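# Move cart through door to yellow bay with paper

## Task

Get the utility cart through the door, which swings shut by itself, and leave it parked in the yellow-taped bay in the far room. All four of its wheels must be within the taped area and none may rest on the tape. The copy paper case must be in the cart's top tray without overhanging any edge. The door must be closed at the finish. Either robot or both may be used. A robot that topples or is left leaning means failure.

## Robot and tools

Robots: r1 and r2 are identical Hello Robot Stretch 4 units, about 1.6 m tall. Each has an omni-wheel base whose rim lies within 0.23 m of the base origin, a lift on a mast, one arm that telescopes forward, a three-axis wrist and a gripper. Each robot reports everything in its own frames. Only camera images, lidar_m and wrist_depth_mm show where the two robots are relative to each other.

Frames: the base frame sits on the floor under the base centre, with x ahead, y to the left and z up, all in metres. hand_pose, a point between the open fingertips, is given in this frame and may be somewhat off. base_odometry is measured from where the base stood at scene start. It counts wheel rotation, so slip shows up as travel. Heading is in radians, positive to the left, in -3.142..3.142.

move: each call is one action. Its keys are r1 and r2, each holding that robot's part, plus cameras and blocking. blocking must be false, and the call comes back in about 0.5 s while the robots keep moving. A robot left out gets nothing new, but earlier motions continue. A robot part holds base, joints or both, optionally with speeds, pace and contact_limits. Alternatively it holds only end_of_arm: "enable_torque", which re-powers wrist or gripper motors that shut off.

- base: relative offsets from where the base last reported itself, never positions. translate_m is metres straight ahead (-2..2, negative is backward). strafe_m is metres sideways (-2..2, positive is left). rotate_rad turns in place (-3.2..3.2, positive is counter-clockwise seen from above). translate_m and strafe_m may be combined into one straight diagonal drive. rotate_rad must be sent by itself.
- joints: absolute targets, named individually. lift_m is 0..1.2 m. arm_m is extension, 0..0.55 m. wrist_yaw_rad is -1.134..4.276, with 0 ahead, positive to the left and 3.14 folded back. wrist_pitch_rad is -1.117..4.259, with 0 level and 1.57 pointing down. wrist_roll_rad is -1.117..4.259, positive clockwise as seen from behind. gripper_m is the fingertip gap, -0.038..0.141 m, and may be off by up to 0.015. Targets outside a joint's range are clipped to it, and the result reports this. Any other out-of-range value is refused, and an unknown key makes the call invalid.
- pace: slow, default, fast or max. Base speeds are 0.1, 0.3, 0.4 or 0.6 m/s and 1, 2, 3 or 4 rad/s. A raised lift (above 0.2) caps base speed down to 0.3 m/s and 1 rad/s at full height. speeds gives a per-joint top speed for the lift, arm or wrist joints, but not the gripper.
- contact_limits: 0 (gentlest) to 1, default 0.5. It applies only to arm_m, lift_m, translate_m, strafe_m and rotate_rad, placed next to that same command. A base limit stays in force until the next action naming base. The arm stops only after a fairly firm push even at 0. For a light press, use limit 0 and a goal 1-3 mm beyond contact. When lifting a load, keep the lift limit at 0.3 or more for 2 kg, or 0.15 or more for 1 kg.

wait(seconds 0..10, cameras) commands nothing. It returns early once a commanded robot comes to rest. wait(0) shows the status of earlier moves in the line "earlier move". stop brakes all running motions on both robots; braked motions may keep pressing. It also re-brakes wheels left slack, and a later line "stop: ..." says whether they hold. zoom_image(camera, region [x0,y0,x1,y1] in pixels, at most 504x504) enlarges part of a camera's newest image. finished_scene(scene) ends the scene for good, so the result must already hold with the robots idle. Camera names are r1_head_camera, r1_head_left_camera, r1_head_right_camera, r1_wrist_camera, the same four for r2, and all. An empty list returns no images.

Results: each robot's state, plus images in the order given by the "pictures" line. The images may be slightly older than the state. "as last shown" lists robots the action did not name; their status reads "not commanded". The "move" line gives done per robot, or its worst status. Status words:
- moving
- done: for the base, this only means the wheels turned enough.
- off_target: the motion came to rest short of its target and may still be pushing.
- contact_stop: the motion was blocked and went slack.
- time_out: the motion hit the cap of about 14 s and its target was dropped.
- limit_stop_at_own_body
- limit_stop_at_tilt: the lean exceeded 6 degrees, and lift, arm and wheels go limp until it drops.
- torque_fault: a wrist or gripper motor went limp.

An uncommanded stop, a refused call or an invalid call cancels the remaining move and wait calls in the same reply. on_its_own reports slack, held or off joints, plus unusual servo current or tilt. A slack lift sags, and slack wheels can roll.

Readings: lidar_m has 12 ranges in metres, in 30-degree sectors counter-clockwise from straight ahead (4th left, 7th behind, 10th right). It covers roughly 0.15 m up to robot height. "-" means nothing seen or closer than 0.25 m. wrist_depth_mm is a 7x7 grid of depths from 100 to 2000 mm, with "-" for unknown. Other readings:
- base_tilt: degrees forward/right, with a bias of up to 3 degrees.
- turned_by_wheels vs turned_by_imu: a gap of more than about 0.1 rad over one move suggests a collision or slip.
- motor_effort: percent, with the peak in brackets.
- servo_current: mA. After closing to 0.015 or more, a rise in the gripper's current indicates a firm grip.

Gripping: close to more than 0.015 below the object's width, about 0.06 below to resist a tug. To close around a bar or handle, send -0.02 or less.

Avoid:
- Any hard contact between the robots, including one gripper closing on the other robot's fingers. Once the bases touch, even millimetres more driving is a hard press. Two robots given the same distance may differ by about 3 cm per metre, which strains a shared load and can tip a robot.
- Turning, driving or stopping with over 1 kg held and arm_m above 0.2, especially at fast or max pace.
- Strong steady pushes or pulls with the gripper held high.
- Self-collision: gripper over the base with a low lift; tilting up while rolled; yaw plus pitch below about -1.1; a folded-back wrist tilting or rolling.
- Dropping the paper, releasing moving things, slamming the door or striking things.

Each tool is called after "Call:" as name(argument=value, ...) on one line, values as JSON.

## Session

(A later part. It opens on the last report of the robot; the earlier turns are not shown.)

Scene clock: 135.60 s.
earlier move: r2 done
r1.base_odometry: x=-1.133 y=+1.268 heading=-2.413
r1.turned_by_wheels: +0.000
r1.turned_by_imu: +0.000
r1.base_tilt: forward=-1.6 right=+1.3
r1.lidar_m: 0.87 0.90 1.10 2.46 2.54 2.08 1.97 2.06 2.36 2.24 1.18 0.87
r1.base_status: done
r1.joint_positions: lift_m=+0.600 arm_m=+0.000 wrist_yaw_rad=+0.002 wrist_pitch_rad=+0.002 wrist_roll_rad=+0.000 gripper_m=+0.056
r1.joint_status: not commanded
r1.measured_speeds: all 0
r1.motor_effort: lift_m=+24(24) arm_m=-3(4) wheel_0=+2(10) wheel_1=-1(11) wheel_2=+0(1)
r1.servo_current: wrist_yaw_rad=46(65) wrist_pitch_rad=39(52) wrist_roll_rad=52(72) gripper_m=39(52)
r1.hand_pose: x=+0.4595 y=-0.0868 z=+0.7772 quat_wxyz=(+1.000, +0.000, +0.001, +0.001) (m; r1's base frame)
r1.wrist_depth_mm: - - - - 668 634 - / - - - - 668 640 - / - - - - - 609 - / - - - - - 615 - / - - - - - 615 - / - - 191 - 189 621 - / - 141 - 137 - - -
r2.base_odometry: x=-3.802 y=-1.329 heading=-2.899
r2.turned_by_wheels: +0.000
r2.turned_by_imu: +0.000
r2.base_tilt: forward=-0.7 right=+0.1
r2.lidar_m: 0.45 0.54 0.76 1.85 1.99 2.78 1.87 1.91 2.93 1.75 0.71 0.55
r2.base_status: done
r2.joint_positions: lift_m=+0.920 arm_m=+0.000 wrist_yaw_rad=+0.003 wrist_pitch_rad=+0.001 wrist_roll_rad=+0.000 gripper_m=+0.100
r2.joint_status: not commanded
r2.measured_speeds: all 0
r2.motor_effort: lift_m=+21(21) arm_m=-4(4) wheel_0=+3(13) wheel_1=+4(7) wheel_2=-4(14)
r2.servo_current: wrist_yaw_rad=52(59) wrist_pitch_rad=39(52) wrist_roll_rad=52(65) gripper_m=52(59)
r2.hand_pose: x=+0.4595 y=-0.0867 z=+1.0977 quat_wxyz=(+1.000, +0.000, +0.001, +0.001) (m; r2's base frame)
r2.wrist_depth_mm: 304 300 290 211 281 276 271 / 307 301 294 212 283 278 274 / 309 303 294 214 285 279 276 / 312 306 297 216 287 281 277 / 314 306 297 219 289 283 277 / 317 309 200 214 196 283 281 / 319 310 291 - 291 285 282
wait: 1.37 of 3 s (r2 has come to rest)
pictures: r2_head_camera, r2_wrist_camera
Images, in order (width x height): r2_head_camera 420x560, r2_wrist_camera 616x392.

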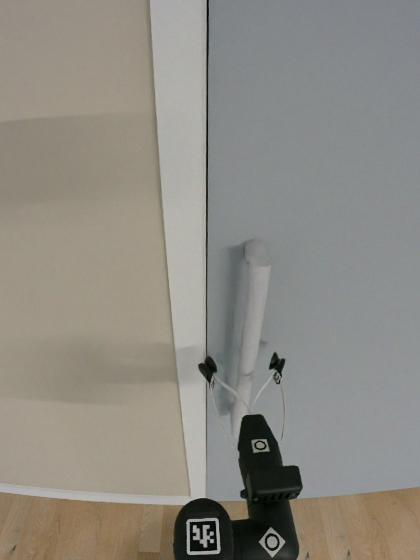

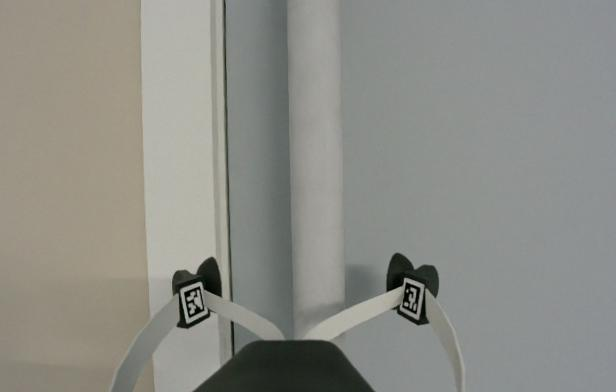

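Call:
move(blocking=false, r2={"base":{"rotate_rad":-0.07}}, cameras=[])

Call:
wait(seconds=1.5, cameras=[])

Call:
move(blocking=false, r2={"base":{"translate_m":0.033,"strafe_m":0.032},"pace":"slow"}, cameras=[])

Call:
wait(seconds=2, cameras=["r2_wrist_camera"])

Scene clock: 148.93 s.
move: r2 moving
r1: as last shown
r1.lidar_m: 0.87 0.91 1.11 2.46 2.52 2.06 1.97 2.08 2.38 2.25 1.19 0.88
r1.motor_effort: lift_m=+24(24) arm_m=-4(4) wheel_0=+2(2) wheel_1=-1(1) wheel_2=+0(0)
r1.servo_current: wrist_yaw_rad=52(59) wrist_pitch_rad=46(46) wrist_roll_rad=59(65) gripper_m=39(52)
r1.wrist_depth_mm: - - - - 676 634 - / - - - - 661 634 - / - - - - - 615 - / - - - - - 603 - / - - - - - 621 - / - - 190 - 187 627 - / - 140 - 137 - - -
r2.base_odometry: x=-3.802 y=-1.329 heading=-2.968
r2.turned_by_wheels: -0.069
r2.turned_by_imu: -0.067
r2.base_tilt: forward=-0.7 right=+0.1
r2.lidar_m: 0.44 0.51 0.72 1.86 1.93 2.61 1.90 1.86 2.98 2.27 0.79 0.55
r2.base_status: rotate_rad moving
r2.joint_positions: lift_m=+0.920 arm_m=+0.000 wrist_yaw_rad=+0.002 wrist_pitch_rad=+0.001 wrist_roll_rad=+0.000 gripper_m=+0.100
r2.joint_status: not commanded
r2.measured_speeds: all 0
r2.motor_effort: lift_m=+21(21) arm_m=-4(4) wheel_0=+5(10) wheel_1=+3(9) wheel_2=+5(7)
r2.servo_current: wrist_yaw_rad=33(59) wrist_pitch_rad=39(39) wrist_roll_rad=59(59) gripper_m=52(59)
r2.hand_pose: x=+0.4595 y=-0.0867 z=+1.0977 quat_wxyz=(+1.000, +0.000, +0.001, +0.001) (m; r2's base frame)
r2.wrist_depth_mm: 296 281 296 293 293 293 290 / 296 283 296 296 294 294 293 / 300 286 297 297 297 296 296 / 300 285 298 297 298 297 297 / 303 289 301 298 298 298 298 / 304 290 200 301 196 300 300 / 306 290 304 - 303 301 303
pictures: none
No camera images: "cameras" was empty.

Scene clock: 149.13 s.
earlier move: r2 done
r1.base_odometry: x=-1.133 y=+1.268 heading=-2.413
r1.turned_by_wheels: +0.000
r1.turned_by_imu: +0.000
r1.base_tilt: forward=-1.6 right=+1.3
r1.lidar_m: 0.85 0.90 1.13 2.44 2.55 2.08 1.99 2.08 2.36 2.25 1.21 0.89
r1.base_status: not commanded
r1.joint_positions: lift_m=+0.600 arm_m=+0.000 wrist_yaw_rad=+0.002 wrist_pitch_rad=+0.002 wrist_roll_rad=+0.000 gripper_m=+0.056
r1.joint_status: not commanded
r1.measured_speeds: all 0
r1.motor_effort: lift_m=+24(24) arm_m=-3(4) wheel_0=+2(2) wheel_1=-1(1) wheel_2=+0(0)
r1.servo_current: wrist_yaw_rad=52(59) wrist_pitch_rad=46(46) wrist_roll_rad=52(65) gripper_m=39(52)
r1.hand_pose: x=+0.4595 y=-0.0868 z=+0.7772 quat_wxyz=(+1.000, +0.000, +0.001, +0.001) (m; r1's base frame)
r1.wrist_depth_mm: - - - - 668 634 - / - - - - 676 640 - / - - - - - 603 - / - - - - - 615 - / - - - - - 615 - / - - 190 - 187 615 - / - 140 - 137 - - -
r2.base_odometry: x=-3.802 y=-1.329 heading=-2.968
r2.turned_by_wheels: +0.000
r2.turned_by_imu: +0.000
r2.base_tilt: forward=-0.7 right=+0.1
r2.lidar_m: 0.43 0.53 0.73 1.85 1.97 2.61 1.91 1.88 3.01 2.28 0.78 0.54
r2.base_status: done
r2.joint_positions: lift_m=+0.920 arm_m=+0.000 wrist_yaw_rad=+0.002 wrist_pitch_rad=+0.001 wrist_roll_rad=+0.000 gripper_m=+0.100
r2.joint_status: not commanded
r2.measured_speeds: all 0
r2.motor_effort: lift_m=+20(21) arm_m=-4(4) wheel_0=+4(10) wheel_1=+3(9) wheel_2=+4(7)
r2.servo_current: wrist_yaw_rad=52(59) wrist_pitch_rad=46(46) wrist_roll_rad=33(59) gripper_m=52(59)
r2.hand_pose: x=+0.4595 y=-0.0867 z=+1.0977 quat_wxyz=(+1.000, +0.000, +0.001, +0.001) (m; r2's base frame)
r2.wrist_depth_mm: 294 282 296 293 294 293 290 / 297 283 297 294 293 294 293 / 300 286 297 296 297 296 294 / 300 287 298 298 298 298 296 / 303 289 300 301 298 300 298 / 304 290 200 301 196 300 300 / 306 291 306 - 303 303 303
wait: 0.20 of 1.5 s (r2 has come to rest)
pictures: none
No camera images: "cameras" was empty.

Scene clock: 149.63 s.
move: r2 moving
r1: as last shown
r1.lidar_m: 0.86 0.90 1.11 2.46 2.53 2.09 1.98 2.03 2.36 2.25 1.19 0.87
r1.servo_current: wrist_yaw_rad=46(72) wrist_pitch_rad=46(46) wrist_roll_rad=52(65) gripper_m=46(46)
r1.wrist_depth_mm: - - - - 661 634 - / - - - - 668 634 - / - - - - - 609 - / - - - - - 615 - / - - - - - 609 - / - - 190 - 187 615 - / - 140 - 137 - - -
r2.base_odometry: x=-3.810 y=-1.339 heading=-2.968
r2.turned_by_wheels: +0.000
r2.turned_by_imu: +0.000
r2.base_tilt: forward=-0.7 right=+0.1
r2.lidar_m: 0.45 0.52 0.70 1.85 1.91 2.59 1.93 1.86 3.05 2.22 0.78 0.52
r2.base_status: translate_m moving; strafe_m moving
r2.joint_positions: lift_m=+0.920 arm_m=+0.000 wrist_yaw_rad=+0.002 wrist_pitch_rad=+0.001 wrist_roll_rad=+0.000 gripper_m=+0.100
r2.joint_status: not commanded
r2.measured_speeds: translate_m=+0.035 strafe_m=+0.035 rotate_rad=-0.001 lift_m=+0.000 arm_m=+0.000 wrist_yaw_rad=+0.000 wrist_pitch_rad=+0.000 wrist_roll_rad=+0.000
r2.motor_effort: lift_m=+20(21) arm_m=-4(4) wheel_0=-4(6) wheel_1=+7(10) wheel_2=-8(8)
r2.servo_current: wrist_yaw_rad=59(59) wrist_pitch_rad=39(46) wrist_roll_rad=46(52) gripper_m=52(52)
r2.hand_pose: x=+0.4595 y=-0.0867 z=+1.0977 quat_wxyz=(+1.000, +0.000, +0.001, +0.001) (m; r2's base frame)
r2.wrist_depth_mm: 287 273 287 285 285 286 283 / 287 276 287 287 287 287 287 / 290 277 290 289 290 289 287 / 293 279 293 289 290 289 290 / 293 279 293 293 293 291 291 / 296 281 199 218 195 293 293 / 298 282 297 - 294 294 293
pictures: none
No camera images: "cameras" was empty.

Scene clock: 150.73 s.
earlier move: r2 done
r1.base_odometry: x=-1.133 y=+1.268 heading=-2.413
r1.turned_by_wheels: +0.000
r1.turned_by_imu: +0.000
r1.base_tilt: forward=-1.6 right=+1.3
r1.lidar_m: 0.86 0.89 1.11 2.46 2.54 2.08 1.99 2.07 2.37 2.25 1.19 0.90
r1.base_status: not commanded
r1.joint_positions: lift_m=+0.600 arm_m=+0.000 wrist_yaw_rad=+0.002 wrist_pitch_rad=+0.002 wrist_roll_rad=+0.000 gripper_m=+0.056
r1.joint_status: not commanded
r1.measured_speeds: all 0
r1.motor_effort: lift_m=+24(24) arm_m=-4(4) wheel_0=+2(2) wheel_1=-1(1) wheel_2=+0(0)
r1.servo_current: wrist_yaw_rad=59(72) wrist_pitch_rad=46(46) wrist_roll_rad=33(65) gripper_m=39(46)
r1.hand_pose: x=+0.4595 y=-0.0868 z=+0.7772 quat_wxyz=(+1.000, +0.000, +0.001, +0.001) (m; r1's base frame)
r1.wrist_depth_mm: - - - - 661 634 - / - - - - 676 640 - / - - - - - 609 - / - - - - - 615 - / - - - - - 621 - / - - 190 - 187 621 - / - 141 - 137 - - -
r2.base_odometry: x=-3.829 y=-1.366 heading=-2.968
r2.turned_by_wheels: +0.000
r2.turned_by_imu: +0.000
r2.base_tilt: forward=-0.7 right=+0.1
r2.lidar_m: 0.40 0.49 0.67 1.80 1.88 2.58 1.94 1.91 3.05 2.10 0.73 0.49
r2.base_status: done
r2.joint_positions: lift_m=+0.920 arm_m=+0.000 wrist_yaw_rad=+0.002 wrist_pitch_rad=+0.001 wrist_roll_rad=+0.000 gripper_m=+0.100
r2.joint_status: not commanded
r2.measured_speeds: all 0
r2.motor_effort: lift_m=+20(21) arm_m=-4(4) wheel_0=-3(7) wheel_1=+5(10) wheel_2=-6(9)
r2.servo_current: wrist_yaw_rad=52(59) wrist_pitch_rad=33(46) wrist_roll_rad=46(65) gripper_m=52(59)
r2.hand_pose: x=+0.4595 y=-0.0867 z=+1.0977 quat_wxyz=(+1.000, +0.000, +0.001, +0.001) (m; r2's base frame)
r2.wrist_depth_mm: 263 249 262 185 257 259 257 / 263 250 264 185 262 260 259 / 266 252 264 185 264 262 262 / 266 253 266 186 264 264 264 / 268 254 266 188 265 265 264 / 271 256 205 186 196 266 266 / 273 257 258 - 268 268 267
wait: 1.10 of 2 s (r2 has come to rest)
pictures: r2_wrist_camera
Images, in order (width x height): r2_wrist_camera 616x392.

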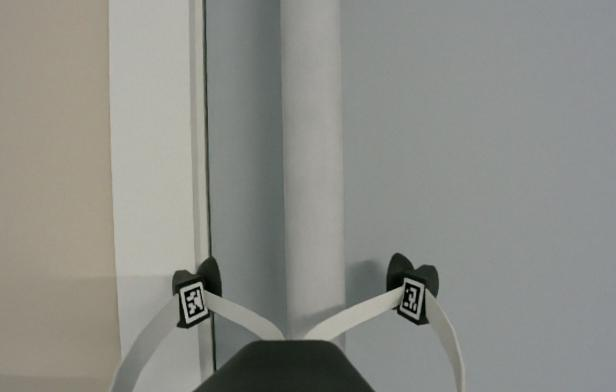

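Call:
move(blocking=false, r2={"base":{"translate_m":0.01},"pace":"slow"}, cameras=[])

Call:
wait(seconds=1, cameras=[])

Call:
move(blocking=false, r2={"joints":{"gripper_m":-0.027}}, cameras=[])

Call:
wait(seconds=2.5, cameras=[])

Call:
move(blocking=false, r2={"base":{"translate_m":-0.10,"strafe_m":-0.04},"joints":{"wrist_yaw_rad":0.1},"speeds":{"wrist_yaw_rad":0.085},"pace":"slow","contact_limits":{"translate_m":0.8}}, cameras=[])

Call:
wait(seconds=3, cameras=["r2_wrist_camera","r2_head_camera"])

Scene clock: 161.47 s.
move: r2 moving
r1: as last shown
r1.base_tilt: forward=-1.5 right=+1.3
r1.lidar_m: 0.87 0.90 1.13 2.46 2.53 2.08 1.98 2.09 2.37 2.26 1.19 0.89
r1.servo_current: wrist_yaw_rad=52(65) wrist_pitch_rad=46(52) wrist_roll_rad=46(72) gripper_m=46(46)
r1.wrist_depth_mm: - - - - 668 640 - / - - - - 668 634 - / - - - - - 615 - / - - - - - 609 - / - - - - - 615 - / - - 190 - 188 615 - / - 141 - 137 - - -
r2.base_odometry: x=-3.838 y=-1.367 heading=-2.968
r2.turned_by_wheels: +0.000
r2.turned_by_imu: +0.001
r2.base_tilt: forward=-0.7 right=+0.0
r2.lidar_m: 0.41 0.48 0.66 1.76 1.90 2.58 1.95 1.92 3.06 2.07 0.71 0.51
r2.base_status: translate_m moving
r2.joint_positions: lift_m=+0.920 arm_m=+0.000 wrist_yaw_rad=+0.002 wrist_pitch_rad=+0.001 wrist_roll_rad=+0.000 gripper_m=+0.100
r2.joint_status: not commanded
r2.measured_speeds: translate_m=+0.012 strafe_m=+0.000 rotate_rad=+0.000 lift_m=+0.000 arm_m=+0.000 wrist_yaw_rad=+0.000 wrist_pitch_rad=+0.000 wrist_roll_rad=+0.000
r2.motor_effort: lift_m=+20(21) arm_m=-4(4) wheel_0=+6(8) wheel_1=+3(8) wheel_2=-5(10)
r2.servo_current: wrist_yaw_rad=52(52) wrist_pitch_rad=46(46) wrist_roll_rad=46(52) gripper_m=52(52)
r2.hand_pose: x=+0.4595 y=-0.0867 z=+1.0977 quat_wxyz=(+1.000, +0.000, +0.001, +0.001) (m; r2's base frame)
r2.wrist_depth_mm: 254 241 253 176 252 250 250 / 256 241 253 181 252 251 252 / 256 242 256 177 254 253 253 / 258 245 256 177 255 254 254 / 259 247 257 178 257 257 254 / 260 247 200 179 197 257 256 / 264 248 248 - 259 259 259
pictures: none
No camera images: "cameras" was empty.

Scene clock: 161.87 s.
earlier move: r2 done
r1.base_odometry: x=-1.133 y=+1.268 heading=-2.413
r1.turned_by_wheels: +0.000
r1.turned_by_imu: +0.000
r1.base_tilt: forward=-1.6 right=+1.3
r1.lidar_m: 0.86 0.90 1.09 2.46 2.54 2.07 1.96 2.08 2.32 2.23 1.17 0.87
r1.base_status: not commanded
r1.joint_positions: lift_m=+0.600 arm_m=+0.000 wrist_yaw_rad=+0.002 wrist_pitch_rad=+0.002 wrist_roll_rad=+0.000 gripper_m=+0.056
r1.joint_status: not commanded
r1.measured_speeds: all 0
r1.motor_effort: lift_m=+24(24) arm_m=-3(4) wheel_0=+2(2) wheel_1=-1(1) wheel_2=+0(0)
r1.servo_current: wrist_yaw_rad=33(65) wrist_pitch_rad=33(52) wrist_roll_rad=65(72) gripper_m=39(46)
r1.hand_pose: x=+0.4595 y=-0.0868 z=+0.7772 quat_wxyz=(+1.000, +0.000, +0.001, +0.001) (m; r1's base frame)
r1.wrist_depth_mm: - - - - 668 634 - / - - - - 661 634 - / - - - - - 603 - / - - - - - 615 - / - - - - - 615 - / - - 190 - 187 621 - / - 141 - 137 - - -
r2.base_odometry: x=-3.839 y=-1.367 heading=-2.968
r2.turned_by_wheels: +0.000
r2.turned_by_imu: +0.000
r2.base_tilt: forward=-0.6 right=+0.1
r2.lidar_m: 0.39 0.49 0.68 1.76 1.90 2.55 1.93 1.91 3.06 2.09 0.71 0.49
r2.base_status: done
r2.joint_positions: lift_m=+0.920 arm_m=+0.000 wrist_yaw_rad=+0.002 wrist_pitch_rad=+0.001 wrist_roll_rad=+0.000 gripper_m=+0.100
r2.joint_status: not commanded
r2.measured_speeds: all 0
r2.motor_effort: lift_m=+20(21) arm_m=-4(4) wheel_0=+3(8) wheel_1=+4(8) wheel_2=-4(10)
r2.servo_current: wrist_yaw_rad=46(65) wrist_pitch_rad=46(46) wrist_roll_rad=46(65) gripper_m=59(59)
r2.hand_pose: x=+0.4595 y=-0.0867 z=+1.0977 quat_wxyz=(+1.000, +0.000, +0.001, +0.001) (m; r2's base frame)
r2.wrist_depth_mm: 253 239 252 174 249 249 248 / 255 240 253 179 250 251 250 / 256 242 255 176 254 252 252 / 257 244 256 176 254 253 253 / 258 246 257 178 257 254 254 / 260 246 199 178 196 257 256 / 263 248 249 - 258 258 257
wait: 0.40 of 1 s (r2 has come to rest)
pictures: none
No camera images: "cameras" was empty.

Scene clock: 162.37 s.
move: r2 moving
r1: as last shown
r1.lidar_m: 0.86 0.90 1.12 2.47 2.53 2.06 1.98 2.08 2.38 2.25 1.17 0.87
r1.servo_current: wrist_yaw_rad=52(72) wrist_pitch_rad=39(46) wrist_roll_rad=52(72) gripper_m=39(46)
r1.wrist_depth_mm: - - - - 668 634 - / - - - - 661 640 - / - - - - - 603 - / - - - - - 603 - / - - - - - 621 - / - - 190 - 187 621 - / - 140 - 136 - - -
r2.base_odometry: x=-3.839 y=-1.367 heading=-2.968
r2.turned_by_wheels: +0.000
r2.turned_by_imu: +0.000
r2.base_tilt: forward=-0.7 right=+0.1
r2.lidar_m: 0.43 0.47 0.67 1.72 1.92 2.60 1.93 1.90 3.05 2.07 0.71 0.49
r2.base_status: not commanded
r2.joint_positions: lift_m=+0.920 arm_m=+0.000 wrist_yaw_rad=+0.002 wrist_pitch_rad=+0.001 wrist_roll_rad=+0.000 gripper_m=+0.083
r2.joint_status: gripper_m moving
r2.measured_speeds: all 0
r2.motor_effort: lift_m=+20(21) arm_m=-4(4) wheel_0=+3(4) wheel_1=+3(4) wheel_2=-4(4)
r2.servo_current: wrist_yaw_rad=52(52) wrist_pitch_rad=39(46) wrist_roll_rad=52(52) gripper_m=98(104)
r2.hand_pose: x=+0.4595 y=-0.0867 z=+1.0977 quat_wxyz=(+1.000, +0.000, +0.001, +0.001) (m; r2's base frame)
r2.wrist_depth_mm: 253 239 251 174 250 250 248 / 254 240 253 180 252 250 251 / 255 242 254 176 252 252 250 / 257 244 255 176 256 253 253 / 258 245 257 178 254 254 253 / 262 247 200 179 193 256 256 / 262 247 249 - 258 257 257
pictures: none
No camera images: "cameras" was empty.

Scene clock: 163.83 s.
earlier move: r2 done
r1.base_odometry: x=-1.133 y=+1.268 heading=-2.413
r1.turned_by_wheels: +0.000
r1.turned_by_imu: +0.000
r1.base_tilt: forward=-1.6 right=+1.3
r1.lidar_m: 0.86 0.92 1.11 2.45 2.55 2.11 1.99 2.05 2.37 2.24 1.15 0.89
r1.base_status: not commanded
r1.joint_positions: lift_m=+0.600 arm_m=+0.000 wrist_yaw_rad=+0.002 wrist_pitch_rad=+0.002 wrist_roll_rad=+0.000 gripper_m=+0.056
r1.joint_status: not commanded
r1.measured_speeds: all 0
r1.motor_effort: lift_m=+24(24) arm_m=-3(4) wheel_0=+2(3) wheel_1=-1(1) wheel_2=+0(0)
r1.servo_current: wrist_yaw_rad=59(78) wrist_pitch_rad=46(46) wrist_roll_rad=33(72) gripper_m=39(46)
r1.hand_pose: x=+0.4595 y=-0.0868 z=+0.7772 quat_wxyz=(+1.000, +0.000, +0.001, +0.001) (m; r1's base frame)
r1.wrist_depth_mm: - - - - 676 634 - / - - - - 683 640 - / - - - - - 609 - / - - - - - 609 - / - - - - - 621 - / - - 190 - 188 621 - / - 141 - 137 - - -
r2.base_odometry: x=-3.839 y=-1.367 heading=-2.968
r2.turned_by_wheels: -0.001
r2.turned_by_imu: -0.002
r2.base_tilt: forward=-0.6 right=+0.1
r2.lidar_m: 0.40 0.49 0.65 1.75 1.89 2.53 1.97 1.91 3.05 2.10 0.69 0.50
r2.base_status: not commanded
r2.joint_positions: lift_m=+0.920 arm_m=+0.000 wrist_yaw_rad=+0.001 wrist_pitch_rad=+0.001 wrist_roll_rad=+0.000 gripper_m=-0.025
r2.joint_status: all done
r2.measured_speeds: all 0
r2.motor_effort: lift_m=+20(21) arm_m=-4(4) wheel_0=-9(9) wheel_1=-1(4) wheel_2=+5(5)
r2.servo_current: wrist_yaw_rad=33(59) wrist_pitch_rad=39(46) wrist_roll_rad=46(59) gripper_m=137(319)
r2.hand_pose: x=+0.4594 y=-0.0872 z=+1.0977 quat_wxyz=(+1.000, +0.000, +0.001, +0.000) (m; r2's base frame)
r2.wrist_depth_mm: 249 236 240 164 242 242 243 / 252 237 243 165 244 243 243 / 252 240 244 167 245 244 245 / 255 241 245 165 247 246 246 / 255 242 247 167 248 248 248 / 257 243 185 167 181 250 250 / 257 244 249 - 249 250 250
wait: 1.47 of 2.5 s (r2 has come to rest)
pictures: none
No camera images: "cameras" was empty.

Scene clock: 164.33 s.
move: r2 moving
r1: as last shown
r1.lidar_m: 0.89 0.89 1.13 2.47 2.55 2.06 1.97 2.08 2.38 2.25 1.18 0.87
r1.servo_current: wrist_yaw_rad=46(59) wrist_pitch_rad=46(46) wrist_roll_rad=46(59) gripper_m=46(46)
r1.wrist_depth_mm: - - - - 683 640 - / - - - - 683 634 - / - - - - - 615 - / - - - - - 615 - / - - - - - 615 - / - - 191 - 187 615 - / - 141 - 136 - - -
r2.base_odometry: x=-3.828 y=-1.360 heading=-2.969
r2.turned_by_wheels: -0.001
r2.turned_by_imu: -0.003
r2.base_tilt: forward=-0.6 right=+0.1
r2.lidar_m: 0.39 0.50 0.69 1.76 1.92 2.57 1.96 1.91 3.06 2.19 0.71 0.50
r2.base_status: translate_m moving; strafe_m moving
r2.joint_positions: lift_m=+0.920 arm_m=+0.000 wrist_yaw_rad=+0.031 wrist_pitch_rad=+0.001 wrist_roll_rad=+0.000 gripper_m=-0.025
r2.joint_status: wrist_yaw_rad moving
r2.measured_speeds: translate_m=-0.048 strafe_m=-0.019 rotate_rad=+0.000 lift_m=+0.000 arm_m=+0.000 wrist_yaw_rad=+0.074 wrist_pitch_rad=+0.000 wrist_roll_rad=+0.000
r2.motor_effort: lift_m=+21(21) arm_m=-4(4) wheel_0=-15(17) wheel_1=-10(13) wheel_2=+16(17)
r2.servo_current: wrist_yaw_rad=59(104) wrist_pitch_rad=39(46) wrist_roll_rad=52(59) gripper_m=150(150)
r2.contact_limits: translate_m 0.8
r2.hand_pose: x=+0.4619 y=-0.0785 z=+1.0977 quat_wxyz=(+1.000, +0.000, +0.001, +0.015) (m; r2's base frame)
r2.wrist_depth_mm: 263 248 242 162 240 240 240 / 264 250 243 163 242 242 242 / 266 251 245 167 245 244 242 / 265 252 247 165 246 244 245 / 268 254 248 167 246 246 246 / 271 255 186 168 180 248 248 / 271 256 250 - 249 249 249
pictures: none
No camera images: "cameras" was empty.

Scene clock: 166.13 s.
earlier move: r2 done
r1.base_odometry: x=-1.133 y=+1.268 heading=-2.413
r1.turned_by_wheels: +0.000
r1.turned_by_imu: +0.000
r1.base_tilt: forward=-1.6 right=+1.3
r1.lidar_m: 0.93 0.94 1.12 2.44 2.55 2.08 1.97 2.07 2.37 2.23 1.20 0.90
r1.base_status: not commanded
r1.joint_positions: lift_m=+0.600 arm_m=+0.000 wrist_yaw_rad=+0.002 wrist_pitch_rad=+0.002 wrist_roll_rad=+0.000 gripper_m=+0.056
r1.joint_status: not commanded
r1.measured_speeds: all 0
r1.motor_effort: lift_m=+24(24) arm_m=-3(4) wheel_0=+2(3) wheel_1=-1(1) wheel_2=+0(0)
r1.servo_current: wrist_yaw_rad=46(65) wrist_pitch_rad=39(52) wrist_roll_rad=52(65) gripper_m=39(46)
r1.hand_pose: x=+0.4595 y=-0.0868 z=+0.7772 quat_wxyz=(+1.000, +0.000, +0.001, +0.001) (m; r1's base frame)
r1.wrist_depth_mm: - - - - 768 634 - / - - - - 768 647 - / - - - - 768 609 - / - - - - - 615 - / - - - - - 621 - / - - 190 - 187 615 - / - 140 - 137 - 130 -
r2.base_odometry: x=-3.748 y=-1.311 heading=-2.969
r2.turned_by_wheels: +0.000
r2.turned_by_imu: -0.005
r2.base_tilt: forward=-0.6 right=+0.1
r2.lidar_m: 0.39 0.59 0.81 1.87 1.95 2.60 1.86 1.81 3.06 2.58 0.79 0.50
r2.base_status: done
r2.joint_positions: lift_m=+0.920 arm_m=+0.000 wrist_yaw_rad=+0.098 wrist_pitch_rad=+0.001 wrist_roll_rad=+0.000 gripper_m=-0.025
r2.joint_status: all done
r2.measured_speeds: all 0
r2.motor_effort: lift_m=+21(21) arm_m=-4(4) wheel_0=-10(21) wheel_1=-8(15) wheel_2=+13(17)
r2.servo_current: wrist_yaw_rad=46(104) wrist_pitch_rad=39(46) wrist_roll_rad=33(59) gripper_m=137(150)
r2.contact_limits: translate_m 0.8
r2.hand_pose: x=+0.4665 y=-0.0587 z=+1.0977 quat_wxyz=(+0.999, +0.000, +0.001, +0.049) (m; r2's base frame)
r2.wrist_depth_mm: 364 355 242 163 241 242 243 / 366 357 243 165 243 243 244 / 368 359 245 166 245 245 245 / 370 362 246 165 245 246 245 / 373 364 248 168 247 247 248 / 379 366 184 168 181 249 249 / 379 370 250 - 249 250 250
wait: 1.80 of 3 s (r2 has come to rest)
pictures: r2_head_camera, r2_wrist_camera
Images, in order (width x height): r2_head_camera 420x560, r2_wrist_camera 616x392.

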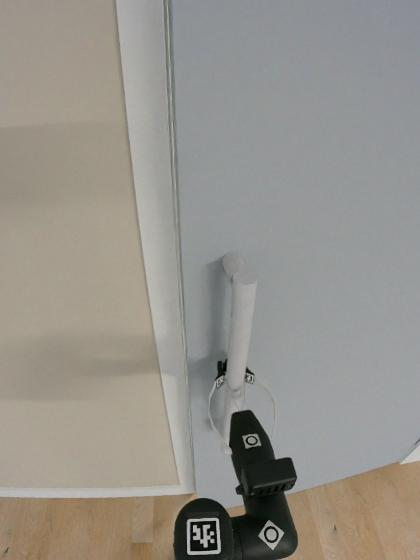

